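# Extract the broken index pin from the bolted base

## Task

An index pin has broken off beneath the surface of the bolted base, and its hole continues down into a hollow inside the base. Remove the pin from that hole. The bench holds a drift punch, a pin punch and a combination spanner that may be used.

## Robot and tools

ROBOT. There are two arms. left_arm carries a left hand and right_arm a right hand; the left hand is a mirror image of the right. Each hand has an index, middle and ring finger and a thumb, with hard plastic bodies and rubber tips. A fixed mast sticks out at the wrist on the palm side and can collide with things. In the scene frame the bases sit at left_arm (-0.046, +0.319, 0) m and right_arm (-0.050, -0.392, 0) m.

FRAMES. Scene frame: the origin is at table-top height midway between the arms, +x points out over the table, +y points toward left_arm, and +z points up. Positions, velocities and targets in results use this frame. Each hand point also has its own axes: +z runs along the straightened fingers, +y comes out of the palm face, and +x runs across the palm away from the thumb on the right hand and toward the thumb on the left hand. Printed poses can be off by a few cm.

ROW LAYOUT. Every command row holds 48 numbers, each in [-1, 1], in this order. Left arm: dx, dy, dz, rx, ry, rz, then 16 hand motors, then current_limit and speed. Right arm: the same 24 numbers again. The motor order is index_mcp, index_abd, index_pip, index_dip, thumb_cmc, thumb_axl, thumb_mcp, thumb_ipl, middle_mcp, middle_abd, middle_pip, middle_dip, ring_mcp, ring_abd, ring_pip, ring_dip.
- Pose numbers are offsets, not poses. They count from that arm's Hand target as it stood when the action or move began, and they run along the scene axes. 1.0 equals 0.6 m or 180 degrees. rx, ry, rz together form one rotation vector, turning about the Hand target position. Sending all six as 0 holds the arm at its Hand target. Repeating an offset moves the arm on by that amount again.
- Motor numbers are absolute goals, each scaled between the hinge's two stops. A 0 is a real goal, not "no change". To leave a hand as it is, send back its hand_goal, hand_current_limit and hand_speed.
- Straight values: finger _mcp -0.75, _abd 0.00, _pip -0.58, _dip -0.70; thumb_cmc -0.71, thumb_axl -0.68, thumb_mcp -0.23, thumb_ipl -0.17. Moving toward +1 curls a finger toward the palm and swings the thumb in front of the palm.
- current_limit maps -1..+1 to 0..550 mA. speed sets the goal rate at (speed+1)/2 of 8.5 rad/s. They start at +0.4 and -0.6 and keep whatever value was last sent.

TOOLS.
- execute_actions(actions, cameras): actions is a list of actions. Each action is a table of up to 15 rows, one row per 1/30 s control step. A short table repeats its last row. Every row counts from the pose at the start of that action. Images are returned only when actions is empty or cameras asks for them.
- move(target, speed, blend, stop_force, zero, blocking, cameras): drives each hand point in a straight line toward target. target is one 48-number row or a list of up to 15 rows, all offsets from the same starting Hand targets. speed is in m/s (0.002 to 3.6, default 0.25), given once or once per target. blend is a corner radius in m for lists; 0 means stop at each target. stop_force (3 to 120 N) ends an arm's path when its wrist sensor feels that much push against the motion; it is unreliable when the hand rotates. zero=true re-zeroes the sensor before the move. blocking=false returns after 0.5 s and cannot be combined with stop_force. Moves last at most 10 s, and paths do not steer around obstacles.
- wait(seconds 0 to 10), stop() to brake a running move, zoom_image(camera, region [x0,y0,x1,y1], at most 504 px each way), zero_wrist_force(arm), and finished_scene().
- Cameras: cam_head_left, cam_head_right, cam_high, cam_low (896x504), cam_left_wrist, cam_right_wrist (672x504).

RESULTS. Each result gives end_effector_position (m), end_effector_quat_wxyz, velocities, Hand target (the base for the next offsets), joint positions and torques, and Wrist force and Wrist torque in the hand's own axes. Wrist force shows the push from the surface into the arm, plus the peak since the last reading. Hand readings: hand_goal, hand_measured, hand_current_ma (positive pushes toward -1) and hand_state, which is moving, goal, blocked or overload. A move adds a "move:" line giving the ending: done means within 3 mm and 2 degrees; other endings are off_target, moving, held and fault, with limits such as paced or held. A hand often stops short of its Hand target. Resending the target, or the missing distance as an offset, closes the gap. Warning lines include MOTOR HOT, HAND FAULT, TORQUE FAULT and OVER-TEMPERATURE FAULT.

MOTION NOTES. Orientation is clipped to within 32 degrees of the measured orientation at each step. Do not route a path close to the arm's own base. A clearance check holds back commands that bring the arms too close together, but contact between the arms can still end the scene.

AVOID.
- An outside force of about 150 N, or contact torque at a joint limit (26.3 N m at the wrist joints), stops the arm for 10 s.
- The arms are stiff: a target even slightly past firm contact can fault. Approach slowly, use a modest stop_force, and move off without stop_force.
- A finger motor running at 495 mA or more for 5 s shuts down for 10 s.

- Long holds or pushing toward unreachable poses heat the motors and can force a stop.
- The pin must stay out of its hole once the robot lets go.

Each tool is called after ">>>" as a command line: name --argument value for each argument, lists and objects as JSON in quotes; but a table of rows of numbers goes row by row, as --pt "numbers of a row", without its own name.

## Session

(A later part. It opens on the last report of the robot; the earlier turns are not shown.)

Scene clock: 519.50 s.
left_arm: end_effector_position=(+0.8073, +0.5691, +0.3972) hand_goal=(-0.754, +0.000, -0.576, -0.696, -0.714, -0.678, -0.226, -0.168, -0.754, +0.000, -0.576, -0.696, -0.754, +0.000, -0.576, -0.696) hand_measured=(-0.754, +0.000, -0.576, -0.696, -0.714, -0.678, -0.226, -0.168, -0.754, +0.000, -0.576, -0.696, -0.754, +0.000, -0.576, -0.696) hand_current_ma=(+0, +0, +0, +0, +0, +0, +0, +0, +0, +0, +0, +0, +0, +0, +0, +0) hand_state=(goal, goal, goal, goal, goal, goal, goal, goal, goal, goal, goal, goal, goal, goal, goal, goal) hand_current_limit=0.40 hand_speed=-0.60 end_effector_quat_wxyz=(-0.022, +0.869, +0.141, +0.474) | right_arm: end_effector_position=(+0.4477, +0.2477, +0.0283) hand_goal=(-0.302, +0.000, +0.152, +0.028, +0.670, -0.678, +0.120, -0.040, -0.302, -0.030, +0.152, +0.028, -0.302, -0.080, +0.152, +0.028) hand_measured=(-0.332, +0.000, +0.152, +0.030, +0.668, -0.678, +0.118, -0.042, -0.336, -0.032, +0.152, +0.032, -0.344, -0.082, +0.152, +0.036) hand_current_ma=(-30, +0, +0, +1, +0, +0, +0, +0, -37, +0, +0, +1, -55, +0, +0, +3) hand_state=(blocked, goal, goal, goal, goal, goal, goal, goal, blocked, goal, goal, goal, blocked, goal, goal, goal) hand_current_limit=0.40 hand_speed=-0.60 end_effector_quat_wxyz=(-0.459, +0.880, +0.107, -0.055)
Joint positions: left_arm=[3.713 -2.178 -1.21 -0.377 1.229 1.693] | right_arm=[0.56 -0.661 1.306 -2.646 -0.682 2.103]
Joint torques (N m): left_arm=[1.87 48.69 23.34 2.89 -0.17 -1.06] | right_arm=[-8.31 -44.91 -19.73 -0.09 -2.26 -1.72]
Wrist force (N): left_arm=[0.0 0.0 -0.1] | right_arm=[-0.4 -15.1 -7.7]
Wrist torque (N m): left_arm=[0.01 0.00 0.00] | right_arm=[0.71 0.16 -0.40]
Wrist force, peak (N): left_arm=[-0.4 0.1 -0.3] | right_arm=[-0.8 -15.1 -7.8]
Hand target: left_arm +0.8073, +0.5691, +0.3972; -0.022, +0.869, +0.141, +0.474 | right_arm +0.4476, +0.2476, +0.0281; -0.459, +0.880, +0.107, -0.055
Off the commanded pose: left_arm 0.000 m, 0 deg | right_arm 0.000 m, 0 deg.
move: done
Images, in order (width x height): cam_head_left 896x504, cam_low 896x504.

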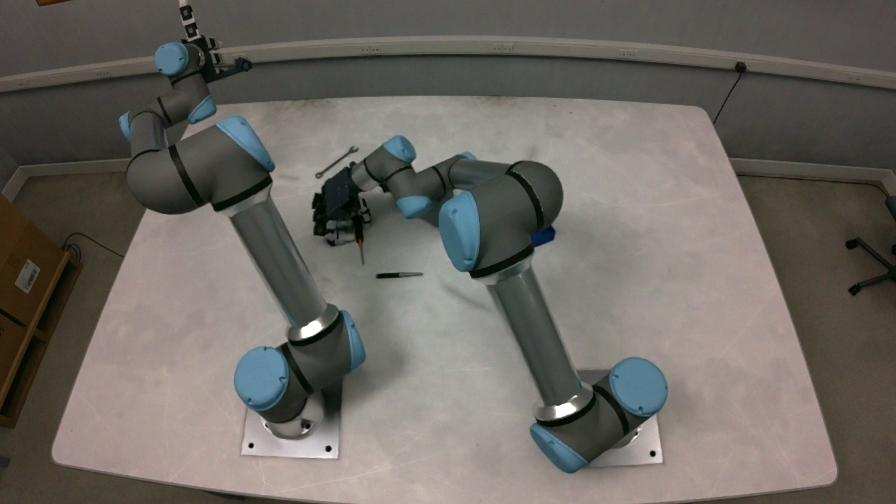

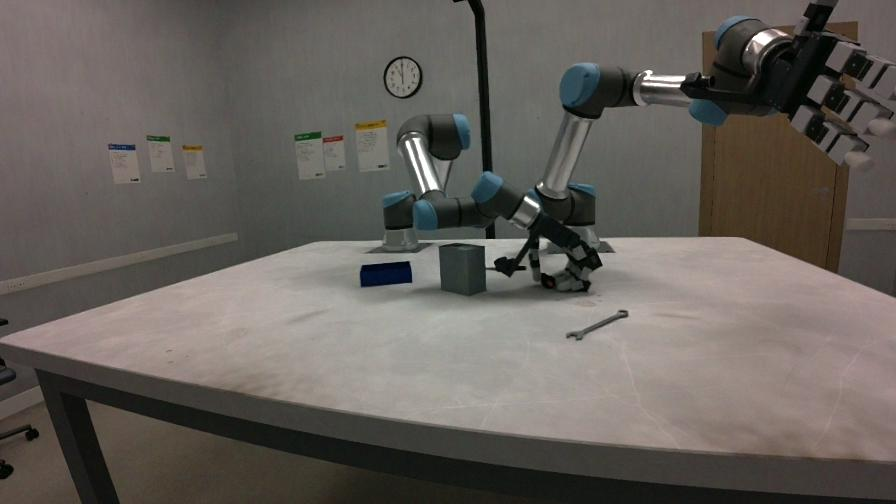

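>>> move --pt "0 0 0 0 0 0 -0.754 0 -0.576 -0.696 -0.714 -0.678 -0.226 -0.168 -0.754 0 -0.576 -0.696 -0.754 0 -0.576 -0.696 0.4 -0.6 0 0 0.005 0 0 0 -0.302 0 0.152 0.028 0.671 -0.677 0.12 -0.04 -0.302 -0.03 0.152 0.028 -0.302 -0.08 0.152 0.028 0.75 -0.8" --pt "0 0 0 0 0 0 -0.754 0 -0.576 -0.696 -0.714 -0.678 -0.226 -0.168 -0.754 0 -0.576 -0.696 -0.754 0 -0.576 -0.696 0.4 -0.6 0 0 0.005 0 0 0 -0.25 0 0.18 0.04 0.671 -0.677 0.3 0.05 -0.25 -0.03 0.18 0.04 -0.25 -0.08 0.18 0.04 0.75 -0.8" --pt "0 0 0 0 0 0 -0.754 0 -0.576 -0.696 -0.714 -0.678 -0.226 -0.168 -0.754 0 -0.576 -0.696 -0.754 0 -0.576 -0.696 0.4 -0.6 0 0 0.005 0 0 0 -0.151 0 0.241 0.058 0.671 -0.677 0.506 0.157 -0.151 -0.03 0.241 0.058 -0.151 -0.08 0.241 0.058 0.75 -0.8" --speed 0.04 --cameras '["cam_head_left","cam_low"]'

>>> zoom_image --camera "cam_head_left" --region '[300, 180, 400, 280]'

>>> zoom_image --camera "cam_low" --region '[490, 200, 610, 310]'

Scene clock: 541.27 s.
left_arm: end_effector_position=(+0.8073, +0.5691, +0.3972) hand_goal=(-0.754, +0.000, -0.576, -0.696, -0.714, -0.678, -0.226, -0.168, -0.754, +0.000, -0.576, -0.696, -0.754, +0.000, -0.576, -0.696) hand_measured=(-0.754, +0.000, -0.576, -0.696, -0.714, -0.678, -0.226, -0.168, -0.754, +0.000, -0.576, -0.696, -0.754, +0.000, -0.576, -0.696) hand_current_ma=(+0, +0, +0, +0, +0, +0, +0, +0, +0, +0, +0, +0, +0, +0, +0, +0) hand_state=(goal, goal, goal, goal, goal, goal, goal, goal, goal, goal, goal, goal, goal, goal, goal, goal) hand_current_limit=0.40 hand_speed=-0.60 end_effector_quat_wxyz=(-0.022, +0.869, +0.141, +0.474) | right_arm: end_effector_position=(+0.4476, +0.2476, +0.0312) hand_goal=(-0.152, +0.000, +0.240, +0.058, +0.670, -0.678, +0.506, +0.156, -0.152, -0.030, +0.240, +0.058, -0.152, -0.080, +0.240, +0.058) hand_measured=(-0.292, +0.002, +0.154, +0.038, +0.664, -0.680, +0.118, +0.004, -0.276, -0.034, +0.170, +0.036, -0.162, -0.080, +0.234, +0.056) hand_current_ma=(-416, +0, -160, -13, -2, +0, -481, -481, -338, -1, -115, -16, -5, +0, -2, +0) hand_state=(blocked, goal, blocked, goal, goal, goal, blocked, blocked, blocked, goal, blocked, blocked, goal, goal, goal, goal) hand_current_limit=0.75 hand_speed=-0.80 end_effector_quat_wxyz=(-0.459, +0.880, +0.107, -0.055)
Joint positions: left_arm=[3.713 -2.178 -1.21 -0.377 1.229 1.693] | right_arm=[0.56 -0.666 1.306 -2.641 -0.682 2.103]
Joint torques (N m): left_arm=[-0.04 48.89 23.11 2.98 -0.13 -1.31] | right_arm=[-3.72 -47.26 -33.64 -4.29 2.17 -1.54]
Wrist force (N): left_arm=[-0.3 0.1 0.2] | right_arm=[0.5 -1.6 -2.2]
Wrist torque (N m): left_arm=[0.00 0.04 -0.02] | right_arm=[0.50 0.09 -0.01]
Wrist force, peak (N): left_arm=[-0.2 -0.2 -0.2] | right_arm=[0.0 -17.2 -8.9]
Hand target: left_arm +0.8073, +0.5691, +0.3972; -0.022, +0.869, +0.141, +0.474 | right_arm +0.4476, +0.2476, +0.0311; -0.459, +0.880, +0.107, -0.055
Off the commanded pose: left_arm 0.000 m, 0 deg | right_arm 0.000 m, 0 deg.
move: done
Images, in order (width x height): cam_head_left 896x504, cam_low 896x504.

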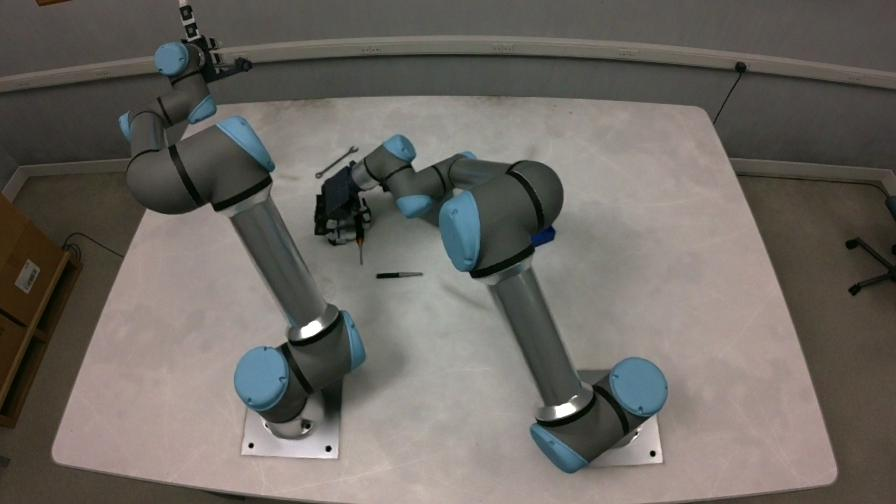

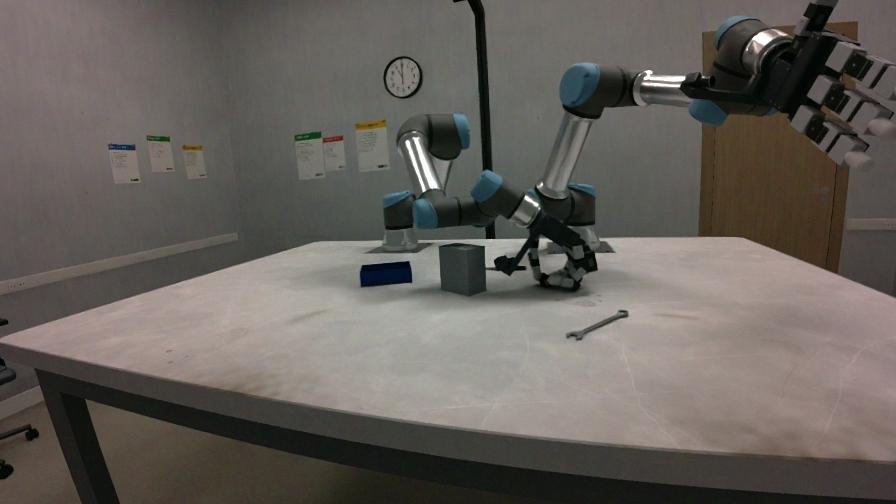

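Scaled by 5.040 from the camera's 896x504 image, which has a finer 1280x720 frame.

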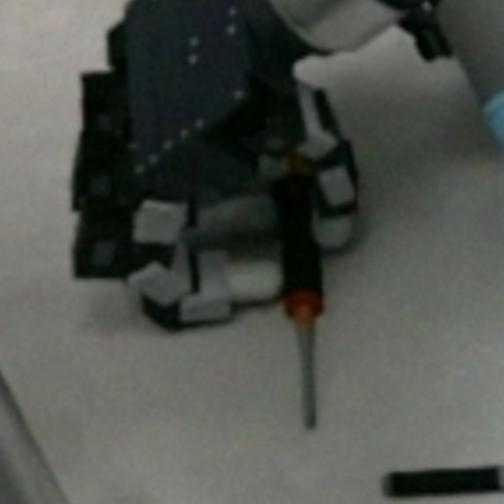

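Scaled by 4.200 from the camera's 896x504 image, which has a finer 1280x720 frame.

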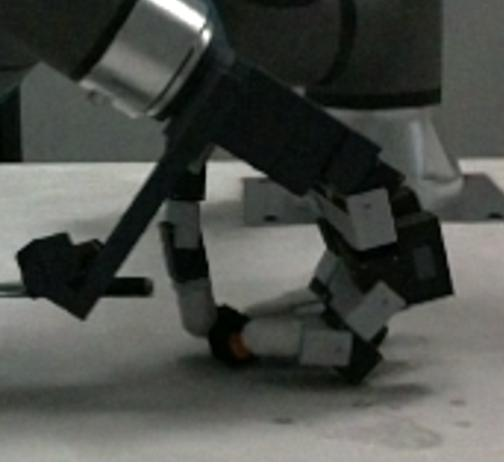

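>>> move --target '[0,0,0,0,0,0,-0.754,0,-0.576,-0.696,-0.714,-0.678,-0.226,-0.168,-0.754,0,-0.576,-0.696,-0.754,0,-0.576,-0.696,0.4,-0.6, 0,0,0.15,0,0,0,-0.151,0,0.241,0.058,0.671,-0.677,0.506,0.157,-0.151,-0.03,0.241,0.058,-0.151,-0.08,0.241,0.058,0.75,-0.8]' --speed 0.08 --cameras '["all"]'

>>> zoom_image --camera "cam_head_left" --region '[300, 150, 400, 250]'

>>> zoom_image --camera "cam_low" --region '[490, 180, 610, 290]'

>>> zoom_image --camera "cam_right_wrist" --region '[168, 0, 672, 504]'

Scene clock: 553.67 s.
left_arm: end_effector_position=(+0.8073, +0.5691, +0.3972) hand_goal=(-0.754, +0.000, -0.576, -0.696, -0.714, -0.678, -0.226, -0.168, -0.754, +0.000, -0.576, -0.696, -0.754, +0.000, -0.576, -0.696) hand_measured=(-0.754, +0.000, -0.576, -0.696, -0.714, -0.678, -0.226, -0.168, -0.754, +0.000, -0.576, -0.696, -0.754, +0.000, -0.576, -0.696) hand_current_ma=(+0, +0, +0, +0, +0, +0, +0, +0, +0, +0, +0, +0, +0, +0, +0, +0) hand_state=(goal, goal, goal, goal, goal, goal, goal, goal, goal, goal, goal, goal, goal, goal, goal, goal) hand_current_limit=0.40 hand_speed=-0.60 end_effector_quat_wxyz=(-0.022, +0.869, +0.141, +0.474) | right_arm: end_effector_position=(+0.4477, +0.2477, +0.1214) hand_goal=(-0.152, +0.000, +0.240, +0.058, +0.670, -0.678, +0.506, +0.156, -0.152, -0.030, +0.240, +0.058, -0.152, -0.080, +0.240, +0.058) hand_measured=(-0.292, +0.002, +0.154, +0.038, +0.664, -0.680, +0.118, +0.004, -0.276, -0.034, +0.170, +0.036, -0.158, -0.080, +0.236, +0.056) hand_current_ma=(-416, +0, -160, -13, -2, +0, -481, -481, -331, -1, -115, -16, -2, +0, -1, +0) hand_state=(blocked, goal, blocked, goal, goal, goal, blocked, blocked, blocked, goal, blocked, blocked, goal, goal, goal, goal) hand_current_limit=0.75 hand_speed=-0.80 end_effector_quat_wxyz=(-0.459, +0.880, +0.107, -0.055)
Joint positions: left_arm=[3.713 -2.178 -1.21 -0.377 1.229 1.693] | right_arm=[0.56 -0.783 1.264 -2.483 -0.682 2.103]
Joint torques (N m): left_arm=[1.57 49.43 23.97 3 0.1 -1.25] | right_arm=[6.4 -43.03 -10.26 -4.1 0.98 -1.78]
Wrist force (N): left_arm=[-0.2 -0.1 -0.2] | right_arm=[0.8 -0.6 -1.4]
Wrist torque (N m): left_arm=[0.00 0.02 -0.01] | right_arm=[0.52 0.04 -0.04]
Wrist force, peak (N): left_arm=[-0.3 0.1 -0.2] | right_arm=[0.7 -2.5 -2.2]
Hand target: left_arm +0.8073, +0.5691, +0.3972; -0.022, +0.869, +0.141, +0.474 | right_arm +0.4476, +0.2476, +0.1211; -0.459, +0.880, +0.107, -0.055
Off the commanded pose: left_arm 0.000 m, 0 deg | right_arm 0.000 m, 0 deg.
move: done

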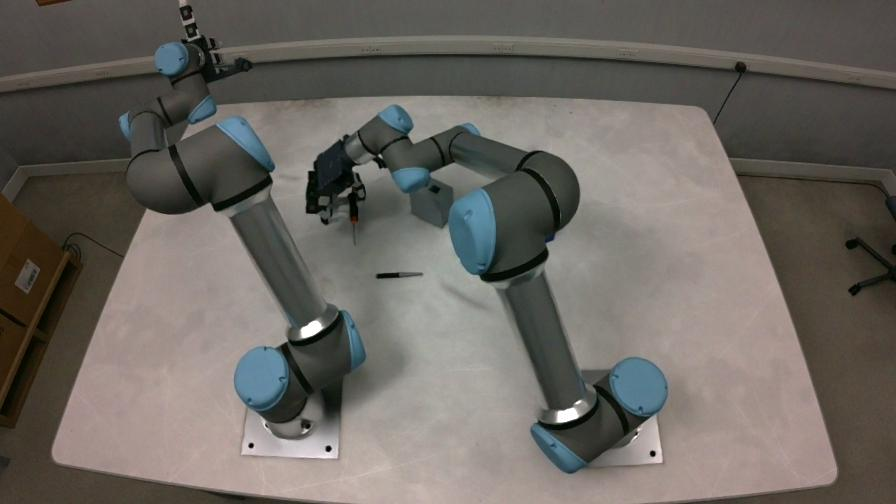

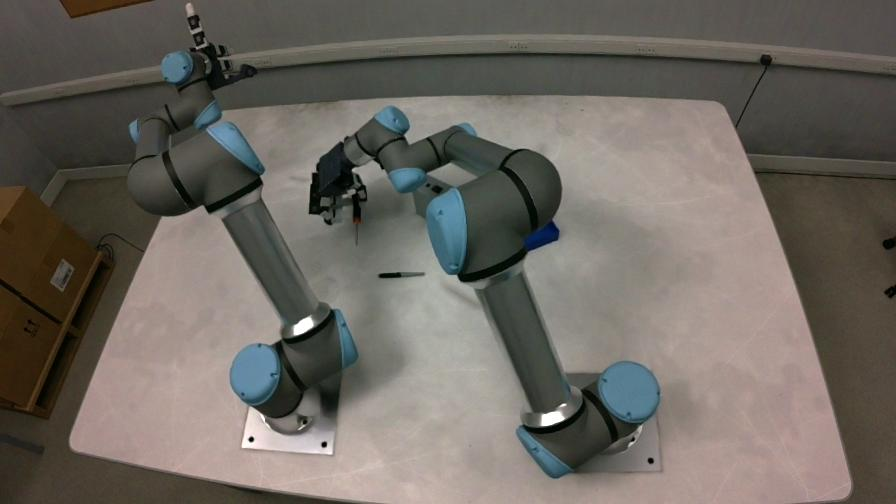

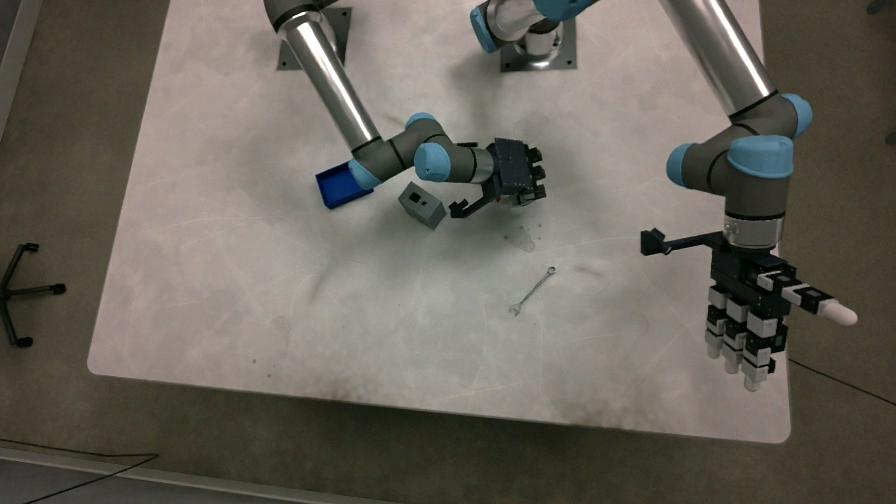

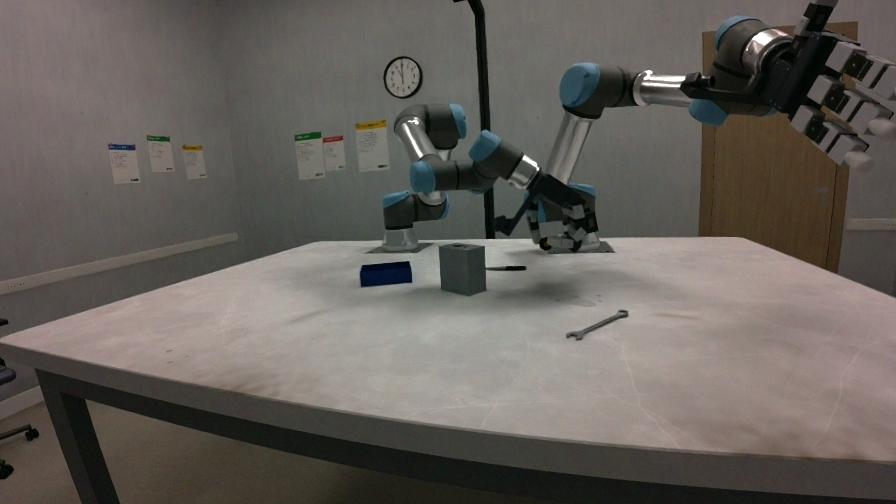

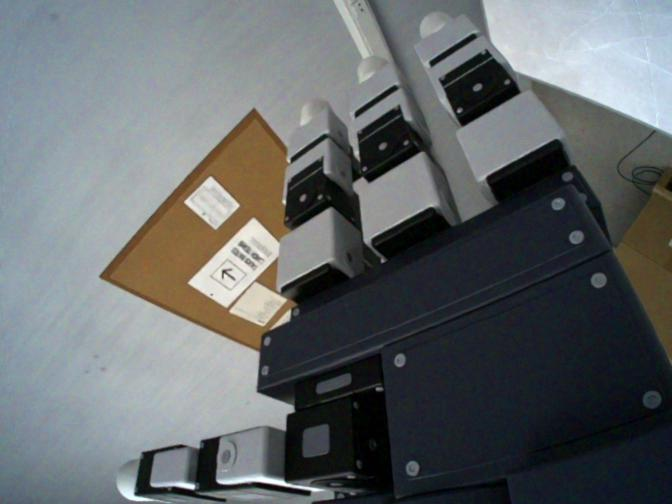

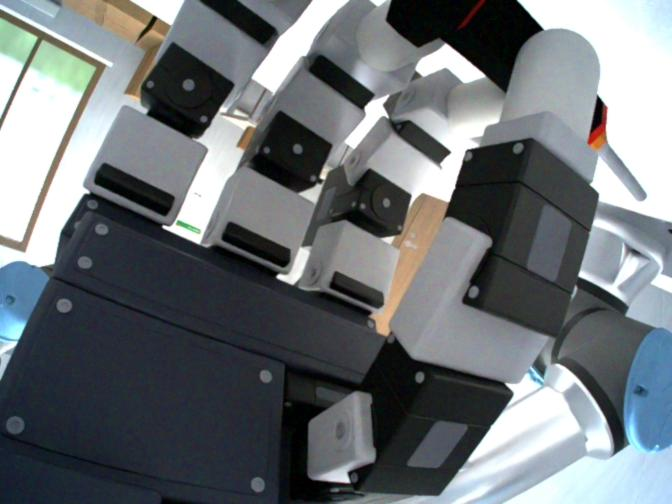

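Scaled by 5.040 from the camera's 896x504 image, which has a finer 1280x720 frame.

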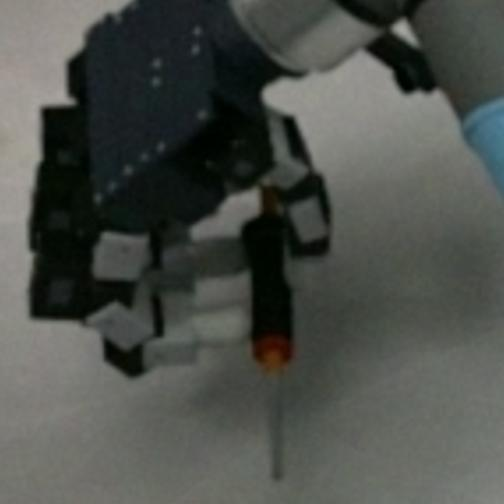

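Scaled by 4.200 from the camera's 896x504 image, which has a finer 1280x720 frame.

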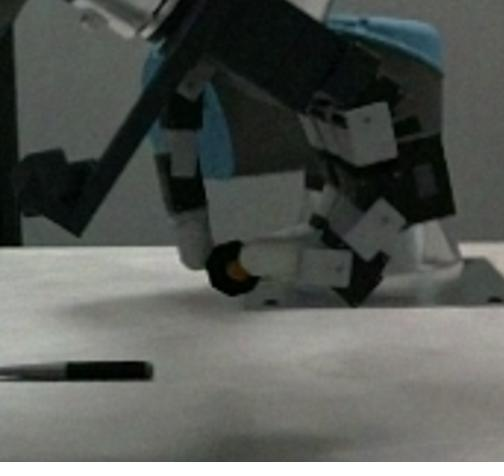

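Scaled by 1.000.

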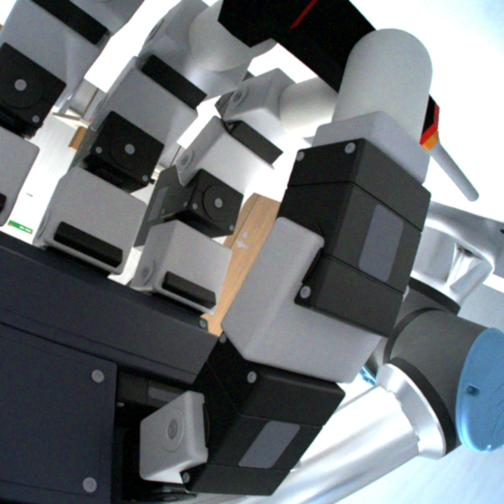

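>>> move --pt "0 0 0 0 0 0 -0.754 0 -0.576 -0.696 -0.714 -0.678 -0.226 -0.168 -0.754 0 -0.576 -0.696 -0.754 0 -0.576 -0.696 0.4 -0.6 0 -0.1 0.3 0 0 0 -0.151 0 0.241 0.058 0.671 -0.677 0.506 0.157 -0.151 -0.03 0.241 0.058 -0.151 -0.08 0.241 0.058 0.75 -0.8" --pt "0 0 0 0 0 0 -0.754 0 -0.576 -0.696 -0.714 -0.678 -0.226 -0.168 -0.754 0 -0.576 -0.696 -0.754 0 -0.576 -0.696 0.4 -0.6 0.1057 -0.3177 0.2817 0.2623 -0.4326 0.1516 -0.151 0 0.241 0.058 0.671 -0.677 0.506 0.157 -0.151 -0.03 0.241 0.058 -0.151 -0.08 0.241 0.058 0.75 -0.8" --speed 0.2 --blend '[0.05,0]' --cameras '["all"]'

>>> zoom_image --camera "cam_head_left" --region '[360, 80, 520, 240]'

>>> zoom_image --camera "cam_low" --region '[400, 130, 560, 300]'

>>> zoom_image --camera "cam_right_wrist" --region '[168, 0, 672, 504]'

Scene clock: 599.70 s.
left_arm: end_effector_position=(+0.8073, +0.5691, +0.3972) hand_goal=(-0.754, +0.000, -0.576, -0.696, -0.714, -0.678, -0.226, -0.168, -0.754, +0.000, -0.576, -0.696, -0.754, +0.000, -0.576, -0.696) hand_measured=(-0.754, +0.000, -0.576, -0.696, -0.714, -0.678, -0.226, -0.168, -0.754, +0.000, -0.576, -0.696, -0.754, +0.000, -0.576, -0.696) hand_current_ma=(+0, +0, +0, +0, +0, +0, +0, +0, +0, +0, +0, +0, +0, +0, +0, +0) hand_state=(goal, goal, goal, goal, goal, goal, goal, goal, goal, goal, goal, goal, goal, goal, goal, goal) hand_current_limit=0.40 hand_speed=-0.60 end_effector_quat_wxyz=(-0.022, +0.869, +0.141, +0.474) | right_arm: end_effector_position=(+0.5110, +0.0575, +0.2901) hand_goal=(-0.152, +0.000, +0.240, +0.058, +0.670, -0.678, +0.506, +0.156, -0.152, -0.030, +0.240, +0.058, -0.152, -0.080, +0.240, +0.058) hand_measured=(-0.292, +0.000, +0.154, +0.038, +0.660, -0.680, +0.100, +0.036, -0.274, -0.040, +0.170, +0.036, -0.154, -0.080, +0.238, +0.056) hand_current_ma=(-416, +0, -160, -13, -4, +0, -481, -467, -323, -3, -115, -16, +0, +0, +0, +0) hand_state=(blocked, goal, blocked, goal, goal, goal, blocked, blocked, blocked, goal, blocked, blocked, goal, goal, goal, goal) hand_current_limit=0.75 hand_speed=-0.80 end_effector_quat_wxyz=(+0.543, -0.455, -0.530, -0.466)
Joint positions: left_arm=[3.713 -2.178 -1.21 -0.377 1.229 1.693] | right_arm=[0.138 -1.161 1.958 -2.729 0.026 0.362]
Joint torques (N m): left_arm=[1.35 49.67 23.36 2.85 0.09 -1.24] | right_arm=[8.56 -45.21 -27.77 -4.34 0.69 1.09]
Wrist force (N): left_arm=[-0.1 0.0 -0.1] | right_arm=[0.4 -1.4 -0.4]
Wrist torque (N m): left_arm=[0.01 0.02 -0.01] | right_arm=[0.05 0.28 0.32]
Wrist force, peak (N): left_arm=[-0.4 -0.1 0.0] | right_arm=[0.1 -1.3 -2.3]
Hand target: left_arm +0.8073, +0.5691, +0.3972; -0.022, +0.869, +0.141, +0.474 | right_arm +0.5110, +0.0570, +0.2902; +0.556, -0.437, -0.556, -0.437
Off the commanded pose: left_arm 0.000 m, 0 deg | right_arm 0.001 m, 5 deg.
move: off_target (right_arm)

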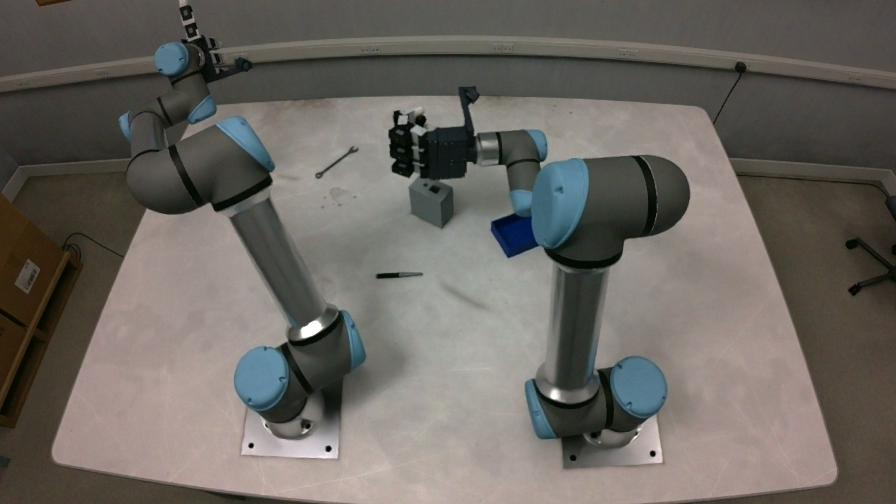

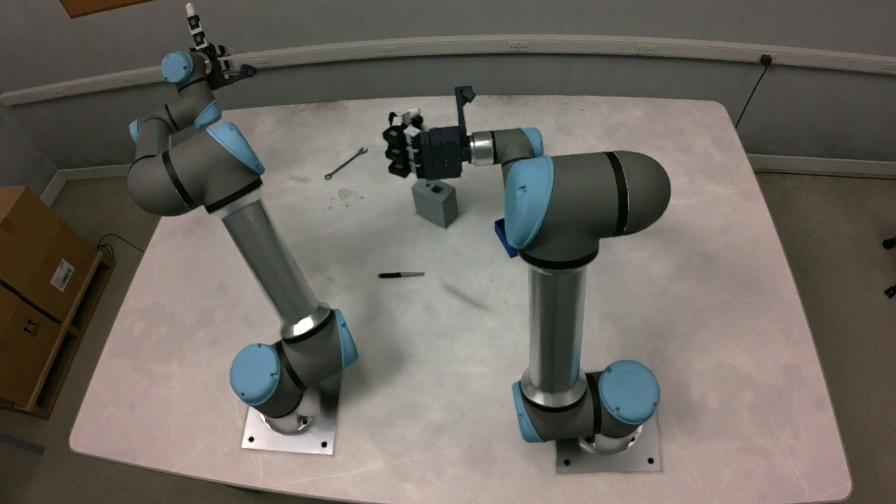

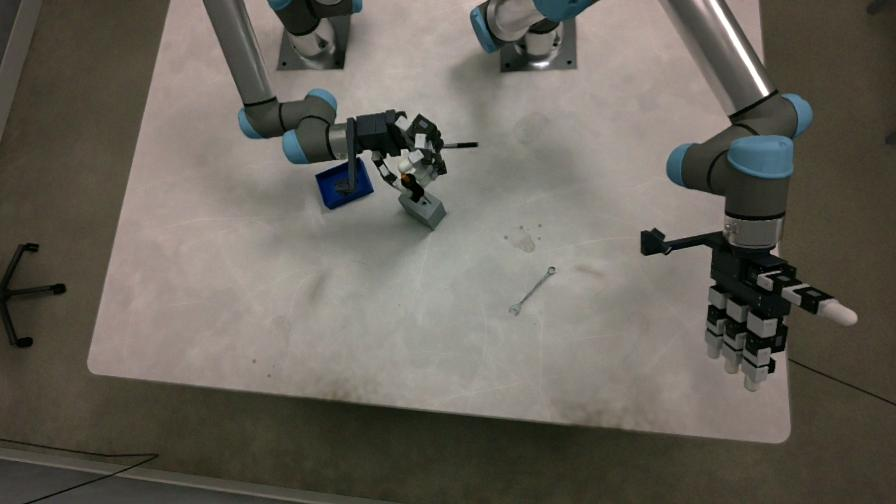

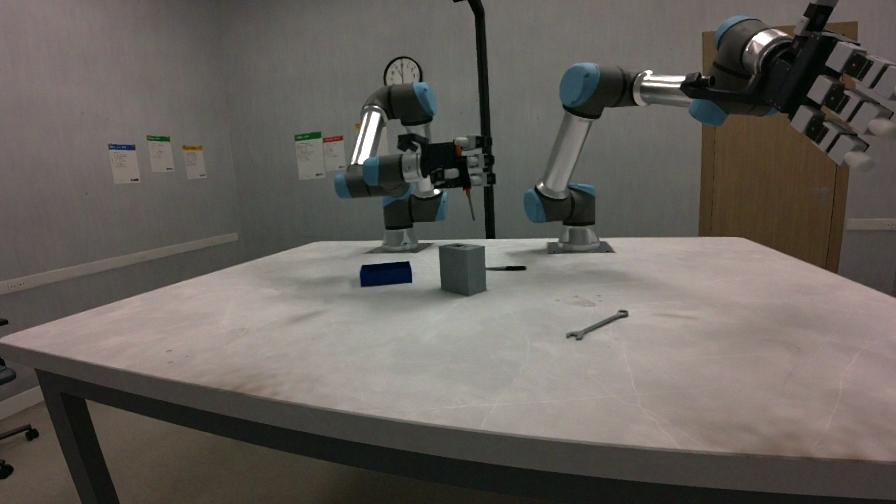

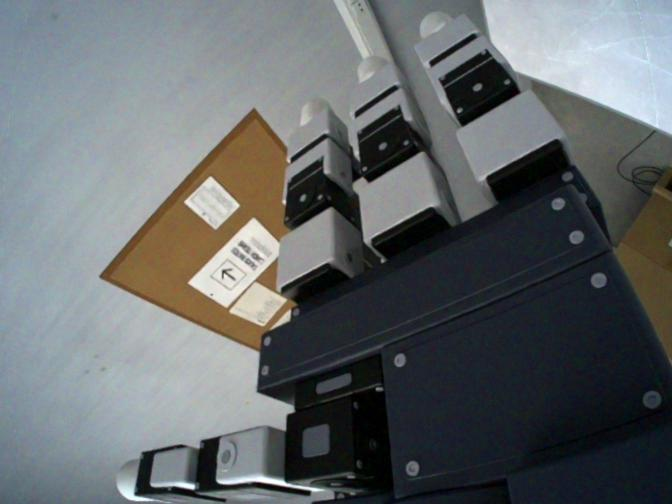

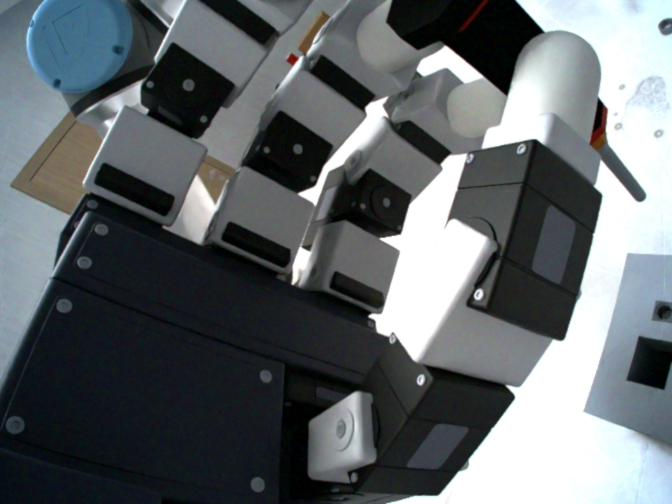

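Scaled by 3.150 from the camera's 896x504 image, which has a finer 1280x720 frame.

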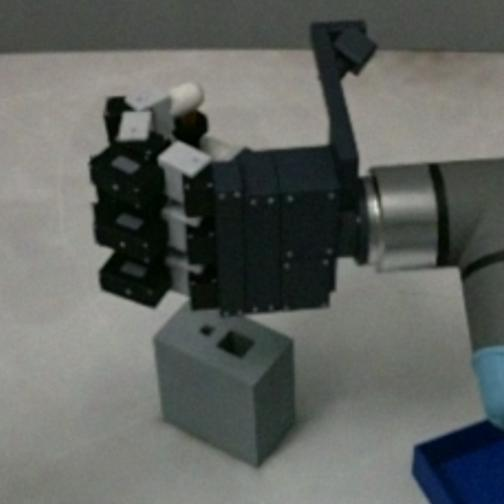

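Scaled by 2.965 from the camera's 896x504 image, which has a finer 1280x720 frame.

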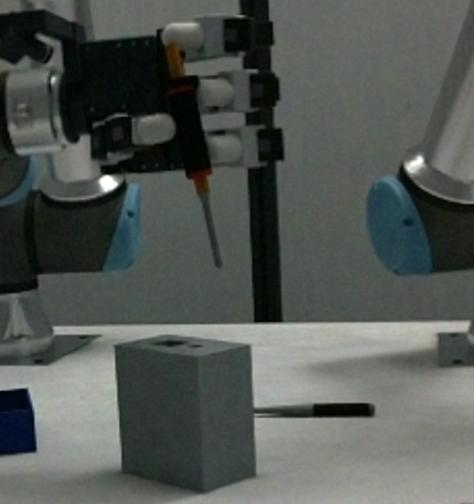

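Scaled by 1.000.

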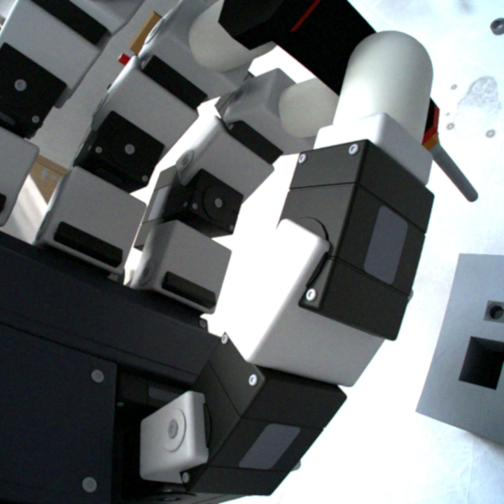

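>>> move --target '[0,0,0,0,0,0,-0.754,0,-0.576,-0.696,-0.714,-0.678,-0.226,-0.168,-0.754,0,-0.576,-0.696,-0.754,0,-0.576,-0.696,0.4,-0.6, 0.0108,0.023,0,-0.0561,0.0006,-0.1589,-0.151,0,0.241,0.058,0.671,-0.677,0.506,0.157,-0.151,-0.03,0.241,0.058,-0.151,-0.08,0.241,0.058,0.75,-0.8]' --speed 0.15 --cameras '["all"]'

>>> zoom_image --camera "cam_head_left" --region '[360, 80, 520, 240]'

>>> zoom_image --camera "cam_low" --region '[400, 130, 560, 300]'

>>> zoom_image --camera "cam_high" --region '[370, 110, 490, 240]'

>>> zoom_image --camera "cam_right_wrist" --region '[420, 0, 672, 504]'

Scene clock: 626.50 s.
left_arm: end_effector_position=(+0.8073, +0.5691, +0.3972) hand_goal=(-0.754, +0.000, -0.576, -0.696, -0.714, -0.678, -0.226, -0.168, -0.754, +0.000, -0.576, -0.696, -0.754, +0.000, -0.576, -0.696) hand_measured=(-0.754, +0.000, -0.576, -0.696, -0.714, -0.678, -0.226, -0.168, -0.754, +0.000, -0.576, -0.696, -0.754, +0.000, -0.576, -0.696) hand_current_ma=(+0, +0, +0, +0, +0, +0, +0, +0, +0, +0, +0, +0, +0, +0, +0, +0) hand_state=(goal, goal, goal, goal, goal, goal, goal, goal, goal, goal, goal, goal, goal, goal, goal, goal) hand_current_limit=0.40 hand_speed=-0.60 end_effector_quat_wxyz=(-0.022, +0.869, +0.141, +0.474) | right_arm: end_effector_position=(+0.5174, +0.0708, +0.2902) hand_goal=(-0.152, +0.000, +0.240, +0.058, +0.670, -0.678, +0.506, +0.156, -0.152, -0.030, +0.240, +0.058, -0.152, -0.080, +0.240, +0.058) hand_measured=(-0.292, +0.000, +0.154, +0.038, +0.660, -0.680, +0.100, +0.038, -0.274, -0.040, +0.170, +0.036, -0.154, -0.080, +0.238, +0.056) hand_current_ma=(-416, +0, -160, -13, -4, +0, -481, -465, -323, -3, -115, -16, +0, +0, +0, +0) hand_state=(blocked, goal, blocked, goal, goal, goal, blocked, blocked, blocked, goal, blocked, blocked, goal, goal, goal, goal) hand_current_limit=0.75 hand_speed=-0.80 end_effector_quat_wxyz=(-0.392, +0.607, +0.466, +0.510)
Joint positions: left_arm=[3.713 -2.178 -1.21 -0.377 1.229 1.693] | right_arm=[0.289 -1.112 1.929 -3.638 -0.58 1.3]
Joint torques (N m): left_arm=[0.12 49.42 23.94 2.72 -0.07 -1.38] | right_arm=[-4.99 -26.2 -31.74 -3.65 -0.99 -2.26]
Wrist force (N): left_arm=[-0.3 0.0 0.0] | right_arm=[0.0 -2.0 -0.4]
Wrist torque (N m): left_arm=[-0.01 0.04 -0.02] | right_arm=[0.02 0.29 0.06]
Wrist force, peak (N): left_arm=[-0.4 -0.1 -0.1] | right_arm=[0.4 -2.8 -0.3]
Hand target: left_arm +0.8073, +0.5691, +0.3972; -0.022, +0.869, +0.141, +0.474 | right_arm +0.5175, +0.0708, +0.2902; -0.392, +0.607, +0.466, +0.510
Off the commanded pose: left_arm 0.000 m, 0 deg | right_arm 0.000 m, 0 deg.
move: done

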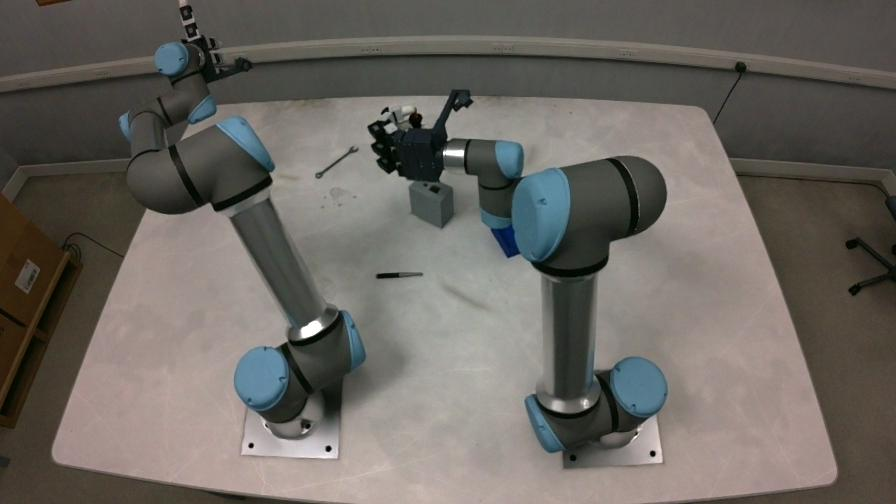

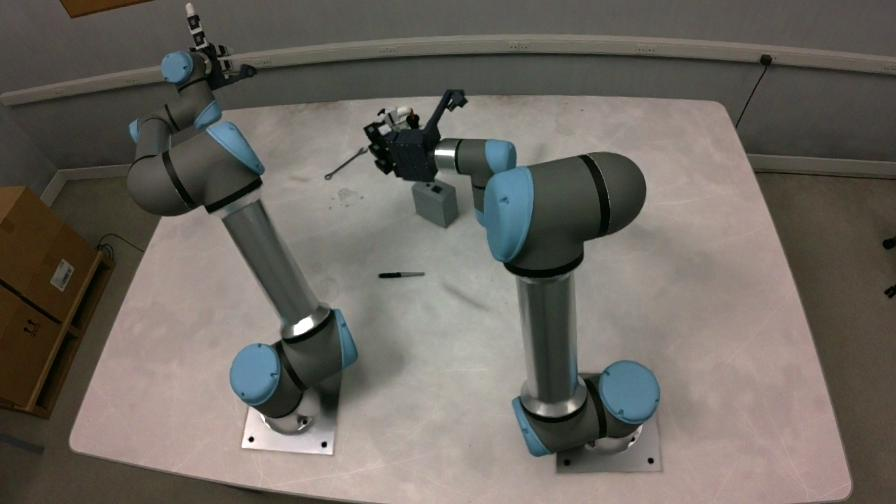

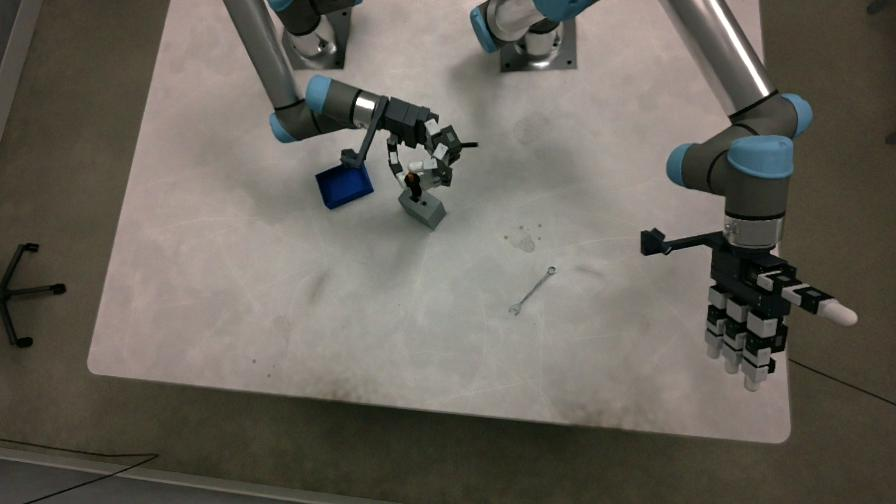

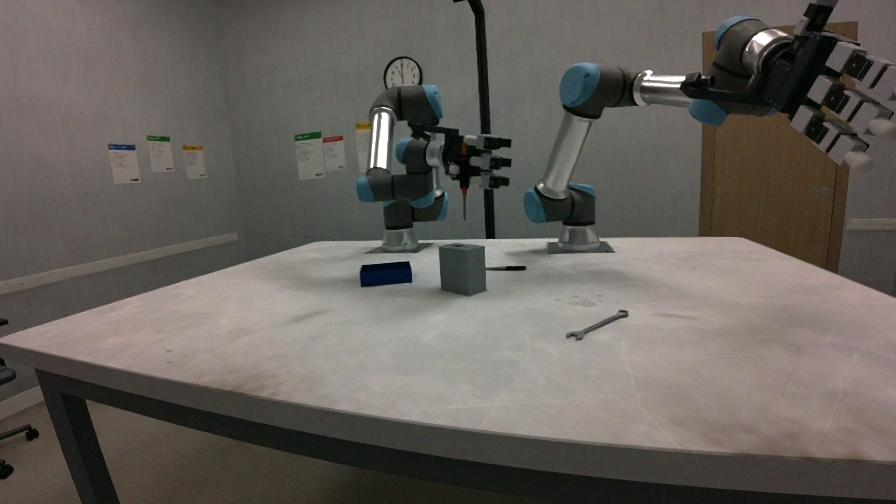

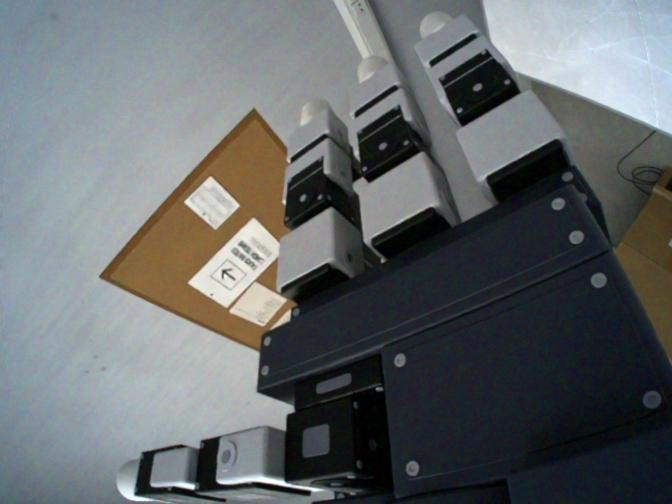

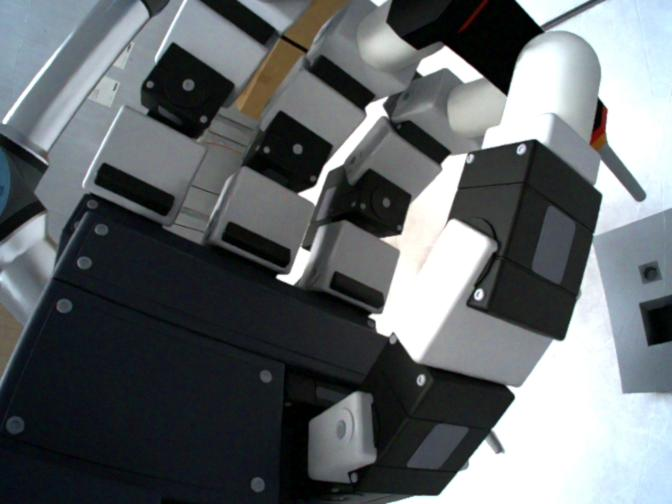

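Scaled by 3.150 from the camera's 896x504 image, which has a finer 1280x720 frame.

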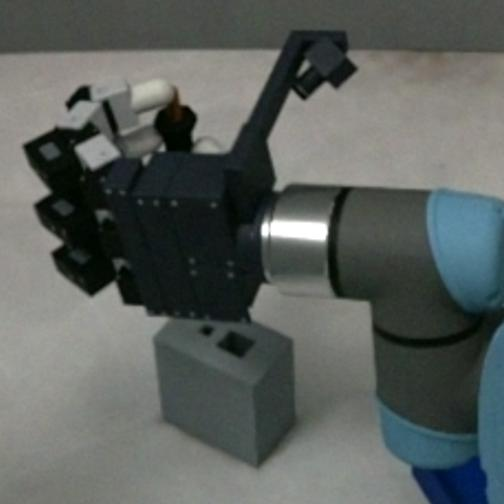

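Scaled by 2.965 from the camera's 896x504 image, which has a finer 1280x720 frame.

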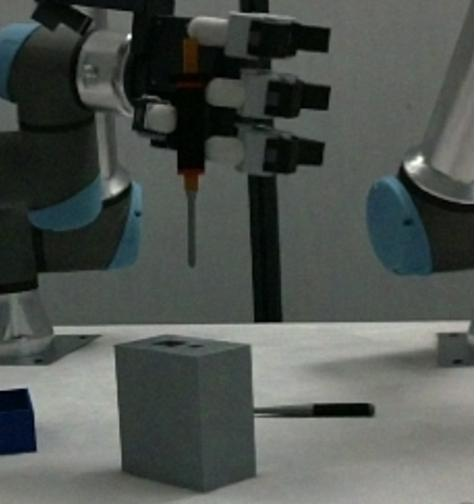

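Scaled by 3.877 from the camera's 896x504 image, which has a finer 1280x720 frame.

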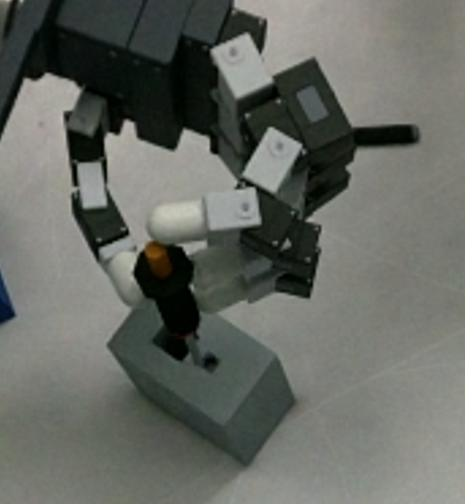

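Scaled by 1.000.

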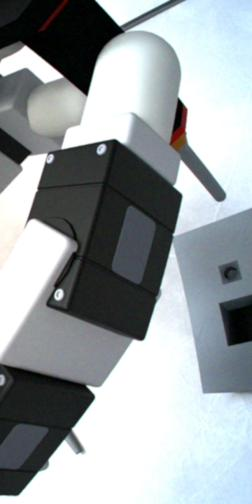

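>>> zoom_image --camera "cam_high" --region '[400, 170, 450, 220]'

>>> zoom_image --camera "cam_low" --region '[430, 190, 500, 260]'

>>> zoom_image --camera "cam_right_wrist" --region '[572, 100, 672, 400]'

Scaled by 10.080 from the camera's 896x504 image, which has a finer 1280x720 frame.

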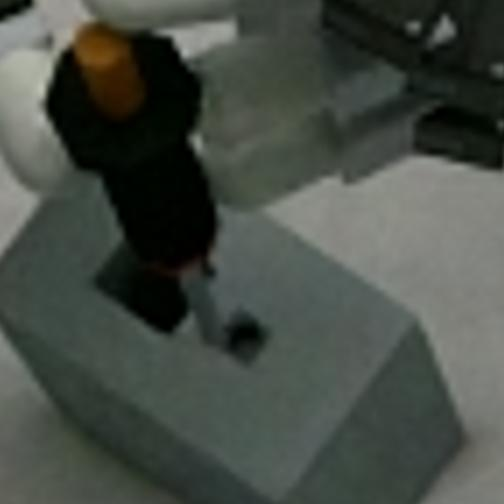

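Scaled by 7.200 from the camera's 896x504 image, which has a finer 1280x720 frame.

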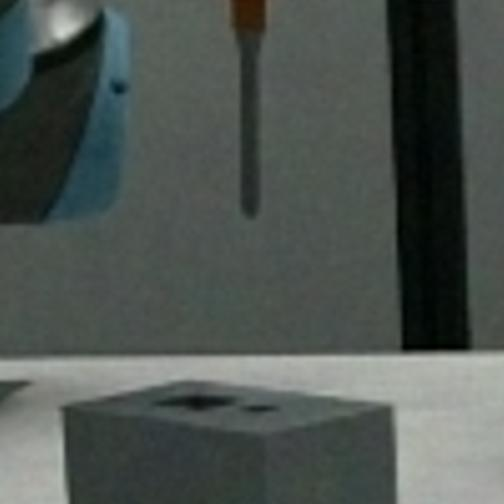

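Scaled by 1.680 from the camera's 672x504 image, which has a finer 960x720 frame.

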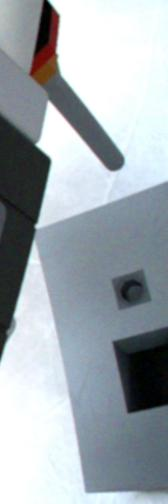

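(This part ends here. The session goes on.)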